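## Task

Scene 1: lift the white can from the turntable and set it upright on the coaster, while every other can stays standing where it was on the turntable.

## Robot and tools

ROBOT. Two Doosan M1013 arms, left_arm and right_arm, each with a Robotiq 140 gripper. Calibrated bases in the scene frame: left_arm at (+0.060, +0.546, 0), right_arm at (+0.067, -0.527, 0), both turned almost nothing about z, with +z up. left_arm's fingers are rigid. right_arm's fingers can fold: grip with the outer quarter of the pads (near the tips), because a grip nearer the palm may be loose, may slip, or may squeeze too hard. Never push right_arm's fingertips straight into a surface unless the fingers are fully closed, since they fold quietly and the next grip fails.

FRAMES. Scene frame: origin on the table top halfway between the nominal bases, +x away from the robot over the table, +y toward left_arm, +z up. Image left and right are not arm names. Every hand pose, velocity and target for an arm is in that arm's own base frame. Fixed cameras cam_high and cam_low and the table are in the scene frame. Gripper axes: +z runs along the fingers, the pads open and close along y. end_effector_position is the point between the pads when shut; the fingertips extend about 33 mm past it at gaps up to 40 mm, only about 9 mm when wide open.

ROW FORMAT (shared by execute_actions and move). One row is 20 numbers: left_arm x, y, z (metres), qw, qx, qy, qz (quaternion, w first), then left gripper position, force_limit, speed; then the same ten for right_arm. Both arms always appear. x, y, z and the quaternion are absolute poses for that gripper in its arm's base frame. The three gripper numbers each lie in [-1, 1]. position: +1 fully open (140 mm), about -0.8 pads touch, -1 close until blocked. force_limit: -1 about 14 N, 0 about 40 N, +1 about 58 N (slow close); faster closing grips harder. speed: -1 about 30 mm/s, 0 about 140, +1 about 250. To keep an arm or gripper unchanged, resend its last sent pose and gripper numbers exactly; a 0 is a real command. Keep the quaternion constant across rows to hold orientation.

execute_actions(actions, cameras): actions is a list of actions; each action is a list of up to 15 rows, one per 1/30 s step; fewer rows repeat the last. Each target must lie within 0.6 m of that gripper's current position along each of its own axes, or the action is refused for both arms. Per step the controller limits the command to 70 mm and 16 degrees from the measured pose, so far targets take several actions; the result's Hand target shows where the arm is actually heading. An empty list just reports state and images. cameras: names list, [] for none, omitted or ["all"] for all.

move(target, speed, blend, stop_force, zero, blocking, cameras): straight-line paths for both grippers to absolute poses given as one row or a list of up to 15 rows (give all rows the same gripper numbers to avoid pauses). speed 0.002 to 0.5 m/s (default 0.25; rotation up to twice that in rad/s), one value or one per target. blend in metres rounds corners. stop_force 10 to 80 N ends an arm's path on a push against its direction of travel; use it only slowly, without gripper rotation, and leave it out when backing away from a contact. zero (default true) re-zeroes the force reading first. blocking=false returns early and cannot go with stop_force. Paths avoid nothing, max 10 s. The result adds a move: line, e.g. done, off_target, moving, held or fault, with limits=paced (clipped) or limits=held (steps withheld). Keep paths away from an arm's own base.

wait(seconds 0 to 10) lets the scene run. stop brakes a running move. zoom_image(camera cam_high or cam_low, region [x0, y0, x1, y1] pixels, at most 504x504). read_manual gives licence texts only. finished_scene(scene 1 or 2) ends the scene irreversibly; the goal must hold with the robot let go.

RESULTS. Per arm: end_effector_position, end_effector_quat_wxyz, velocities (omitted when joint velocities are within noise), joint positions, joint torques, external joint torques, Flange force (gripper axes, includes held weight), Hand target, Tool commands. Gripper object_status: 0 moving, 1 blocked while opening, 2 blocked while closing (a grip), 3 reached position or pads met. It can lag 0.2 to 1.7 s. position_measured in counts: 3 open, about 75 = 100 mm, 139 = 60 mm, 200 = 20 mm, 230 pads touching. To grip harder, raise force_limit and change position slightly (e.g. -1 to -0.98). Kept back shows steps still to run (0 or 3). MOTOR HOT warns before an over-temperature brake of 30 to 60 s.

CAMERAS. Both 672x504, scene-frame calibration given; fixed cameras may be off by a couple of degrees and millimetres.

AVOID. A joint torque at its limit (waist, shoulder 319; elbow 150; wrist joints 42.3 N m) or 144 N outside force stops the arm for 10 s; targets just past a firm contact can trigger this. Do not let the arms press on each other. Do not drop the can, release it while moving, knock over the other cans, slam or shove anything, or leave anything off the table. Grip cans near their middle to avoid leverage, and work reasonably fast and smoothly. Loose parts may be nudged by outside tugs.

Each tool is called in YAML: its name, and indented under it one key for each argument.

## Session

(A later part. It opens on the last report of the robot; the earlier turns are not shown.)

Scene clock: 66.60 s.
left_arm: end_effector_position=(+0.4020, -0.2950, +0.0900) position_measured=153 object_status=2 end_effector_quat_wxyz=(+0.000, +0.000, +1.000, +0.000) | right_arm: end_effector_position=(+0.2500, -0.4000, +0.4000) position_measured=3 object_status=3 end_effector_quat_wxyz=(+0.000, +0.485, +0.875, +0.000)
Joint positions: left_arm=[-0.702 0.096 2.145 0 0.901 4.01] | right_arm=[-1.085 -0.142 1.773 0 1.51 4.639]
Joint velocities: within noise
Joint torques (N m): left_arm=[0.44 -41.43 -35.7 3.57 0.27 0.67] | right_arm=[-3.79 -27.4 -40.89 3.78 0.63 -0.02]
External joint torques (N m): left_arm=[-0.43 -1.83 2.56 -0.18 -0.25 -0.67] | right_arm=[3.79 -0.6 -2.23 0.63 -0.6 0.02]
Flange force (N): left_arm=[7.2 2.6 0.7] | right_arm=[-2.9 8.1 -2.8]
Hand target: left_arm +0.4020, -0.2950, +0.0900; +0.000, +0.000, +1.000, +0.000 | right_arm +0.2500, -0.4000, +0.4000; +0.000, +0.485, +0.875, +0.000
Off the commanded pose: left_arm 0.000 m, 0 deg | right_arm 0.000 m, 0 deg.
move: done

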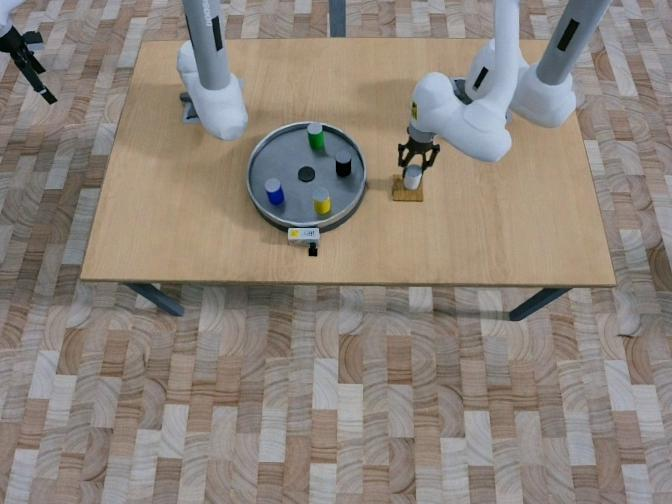

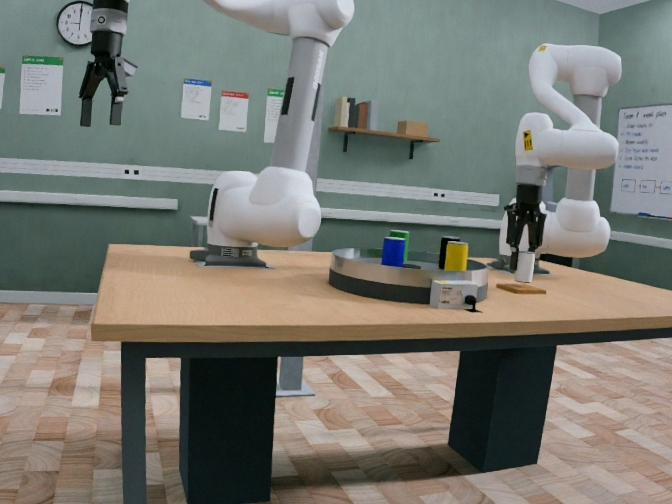

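move:
  target:
    - [0.402, -0.302, 0.078, 0, 0, 1, 0, -1, -0.6, -0.5, 0.25, -0.4, 0.4, 0, 0.485, 0.875, 0, 1, 1, 1]
    - [0.402, -0.302, 0.045, 0, 0, 1, 0, -1, -0.6, -0.5, 0.25, -0.4, 0.4, 0, 0.485, 0.875, 0, 1, 1, 1]
  speed: [0.04, 0.015]
  stop_force: 10

zoom_image:
  camera: "cam_low"
  region: [470, 200, 590, 310]

zoom_image:
  camera: "cam_high"
  region: [370, 130, 460, 220]

Scene clock: 67.90 s.
left_arm: end_effector_position=(+0.4021, -0.3020, +0.0759) position_measured=153 object_status=2 end_effector_quat_wxyz=(+0.000, +0.000, +1.000, +0.000) | right_arm: end_effector_position=(+0.2500, -0.4000, +0.4000) position_measured=3 object_status=3 end_effector_quat_wxyz=(+0.000, +0.485, +0.875, +0.000)
Joint positions: left_arm=[-0.713 0.119 2.151 0 0.872 3.999] | right_arm=[-1.085 -0.142 1.773 0 1.51 4.639]
Joint velocities: within noise
Joint torques (N m): left_arm=[0.14 -29.39 -24.55 3.48 -1.06 0.65] | right_arm=[-3.09 -27.01 -41.2 3.75 0.63 -0.05]
External joint torques (N m): left_arm=[-0.24 -15.4 -7.78 -0.18 1.08 -0.65] | right_arm=[3.08 -0.89 -1.74 0.64 -0.58 0.05]
Flange force (N): left_arm=[8.4 4.1 -28.3] | right_arm=[-1.6 6.6 -2.0]
Hand target: left_arm +0.4021, -0.3020, +0.0759; +0.000, +0.000, +1.000, +0.000 | right_arm +0.2500, -0.4000, +0.4000; +0.000, +0.485, +0.875, +0.000
Off the commanded pose: left_arm 0.031 m, 0 deg | right_arm 0.000 m, 0 deg.
move: contact (left_arm); path passed 1 of 2 targets

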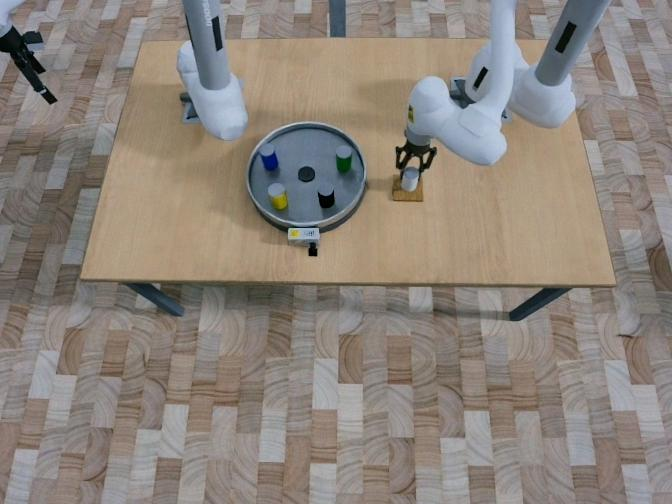

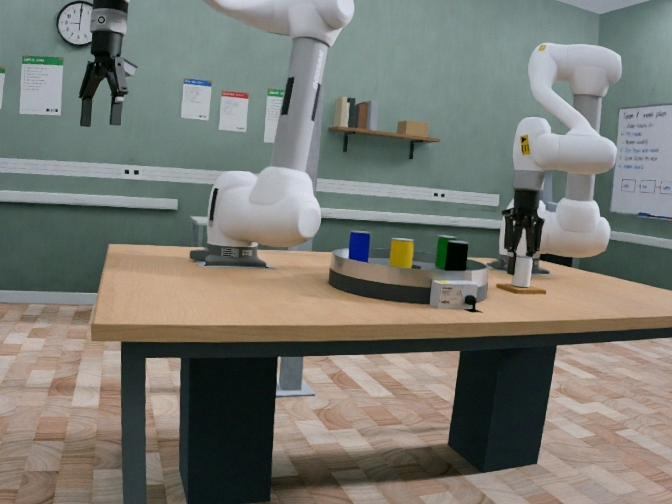

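Scaled by 4.200 from the camera's 672x504 image, which has a finer 960x720 frame.

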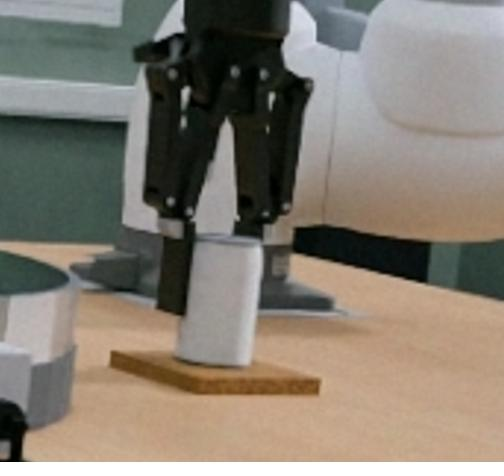

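Scaled by 5.600 from the camera's 672x504 image, which has a finer 960x720 frame.

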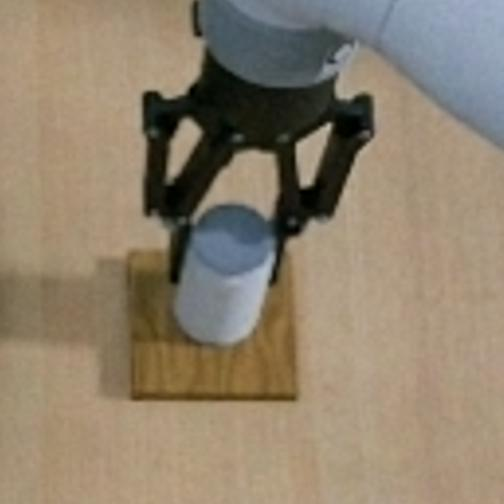

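move:
  target:
    - [0.4021, -0.3020, 0.0763, 0, 0, 1, 0, 0.4, -0.6, -1, 0.25, -0.4, 0.4, 0, 0.485, 0.875, 0, 1, 1, 1]
    - [0.4021, -0.3020, 0.20, 0, 0, 1, 0, 0.4, -0.6, -1, 0.25, -0.4, 0.4, 0, 0.485, 0.875, 0, 1, 1, 1]
  speed: [0.01, 0.1]

zoom_image:
  camera: "cam_low"
  region: [470, 200, 590, 310]

zoom_image:
  camera: "cam_high"
  region: [370, 130, 460, 220]

Scene clock: 71.50 s.
left_arm: end_effector_position=(+0.4021, -0.3020, +0.2000) position_measured=78 object_status=3 end_effector_quat_wxyz=(+0.000, +0.000, +1.000, +0.000) | right_arm: end_effector_position=(+0.2500, -0.4000, +0.4000) position_measured=3 object_status=3 end_effector_quat_wxyz=(+0.000, +0.485, +0.875, +0.000)
Joint positions: left_arm=[-0.713 -0.005 2.02 0 1.127 4] | right_arm=[-1.085 -0.142 1.773 0 1.51 4.639]
Joint velocities: within noise
Joint torques (N m): left_arm=[0.02 -35.36 -39.83 4.05 0.27 0.67] | right_arm=[-3.02 -27.86 -41.1 3.72 0.61 0.03]
External joint torques (N m): left_arm=[-0.08 -1.75 1.88 -0.18 -0.25 -0.67] | right_arm=[3.06 -0.44 -2.11 0.7 -0.57 -0.03]
Flange force (N): left_arm=[5.7 2.4 1.4] | right_arm=[-2.8 6.4 -2.6]
Hand target: left_arm +0.4021, -0.3020, +0.2000; +0.000, +0.000, +1.000, +0.000 | right_arm +0.2500, -0.4000, +0.4000; +0.000, +0.485, +0.875, +0.000
Off the commanded pose: left_arm 0.000 m, 0 deg | right_arm 0.000 m, 0 deg.
move: done

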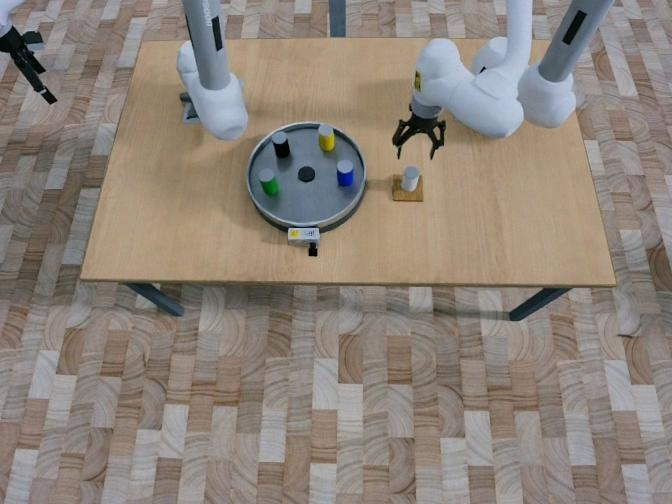

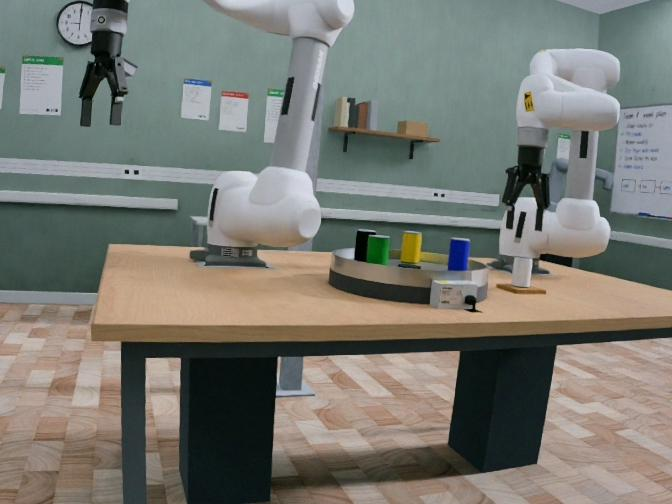

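Scaled by 4.200 from the camera's 672x504 image, which has a finer 960x720 frame.

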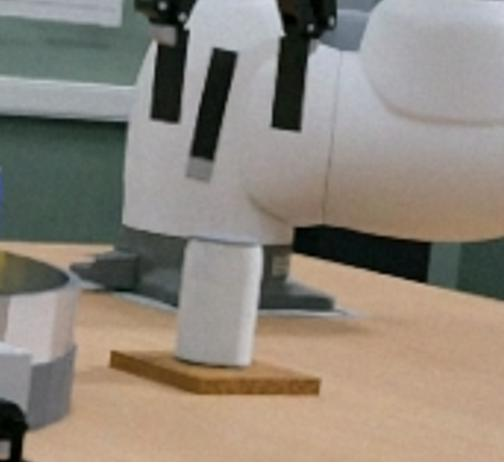

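Scaled by 5.600 from the camera's 672x504 image, which has a finer 960x720 frame.

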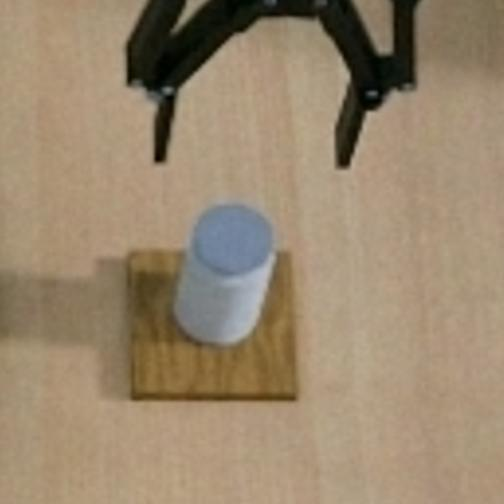

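finished_scene:
  scene: 1

The scene is finished: the task was done.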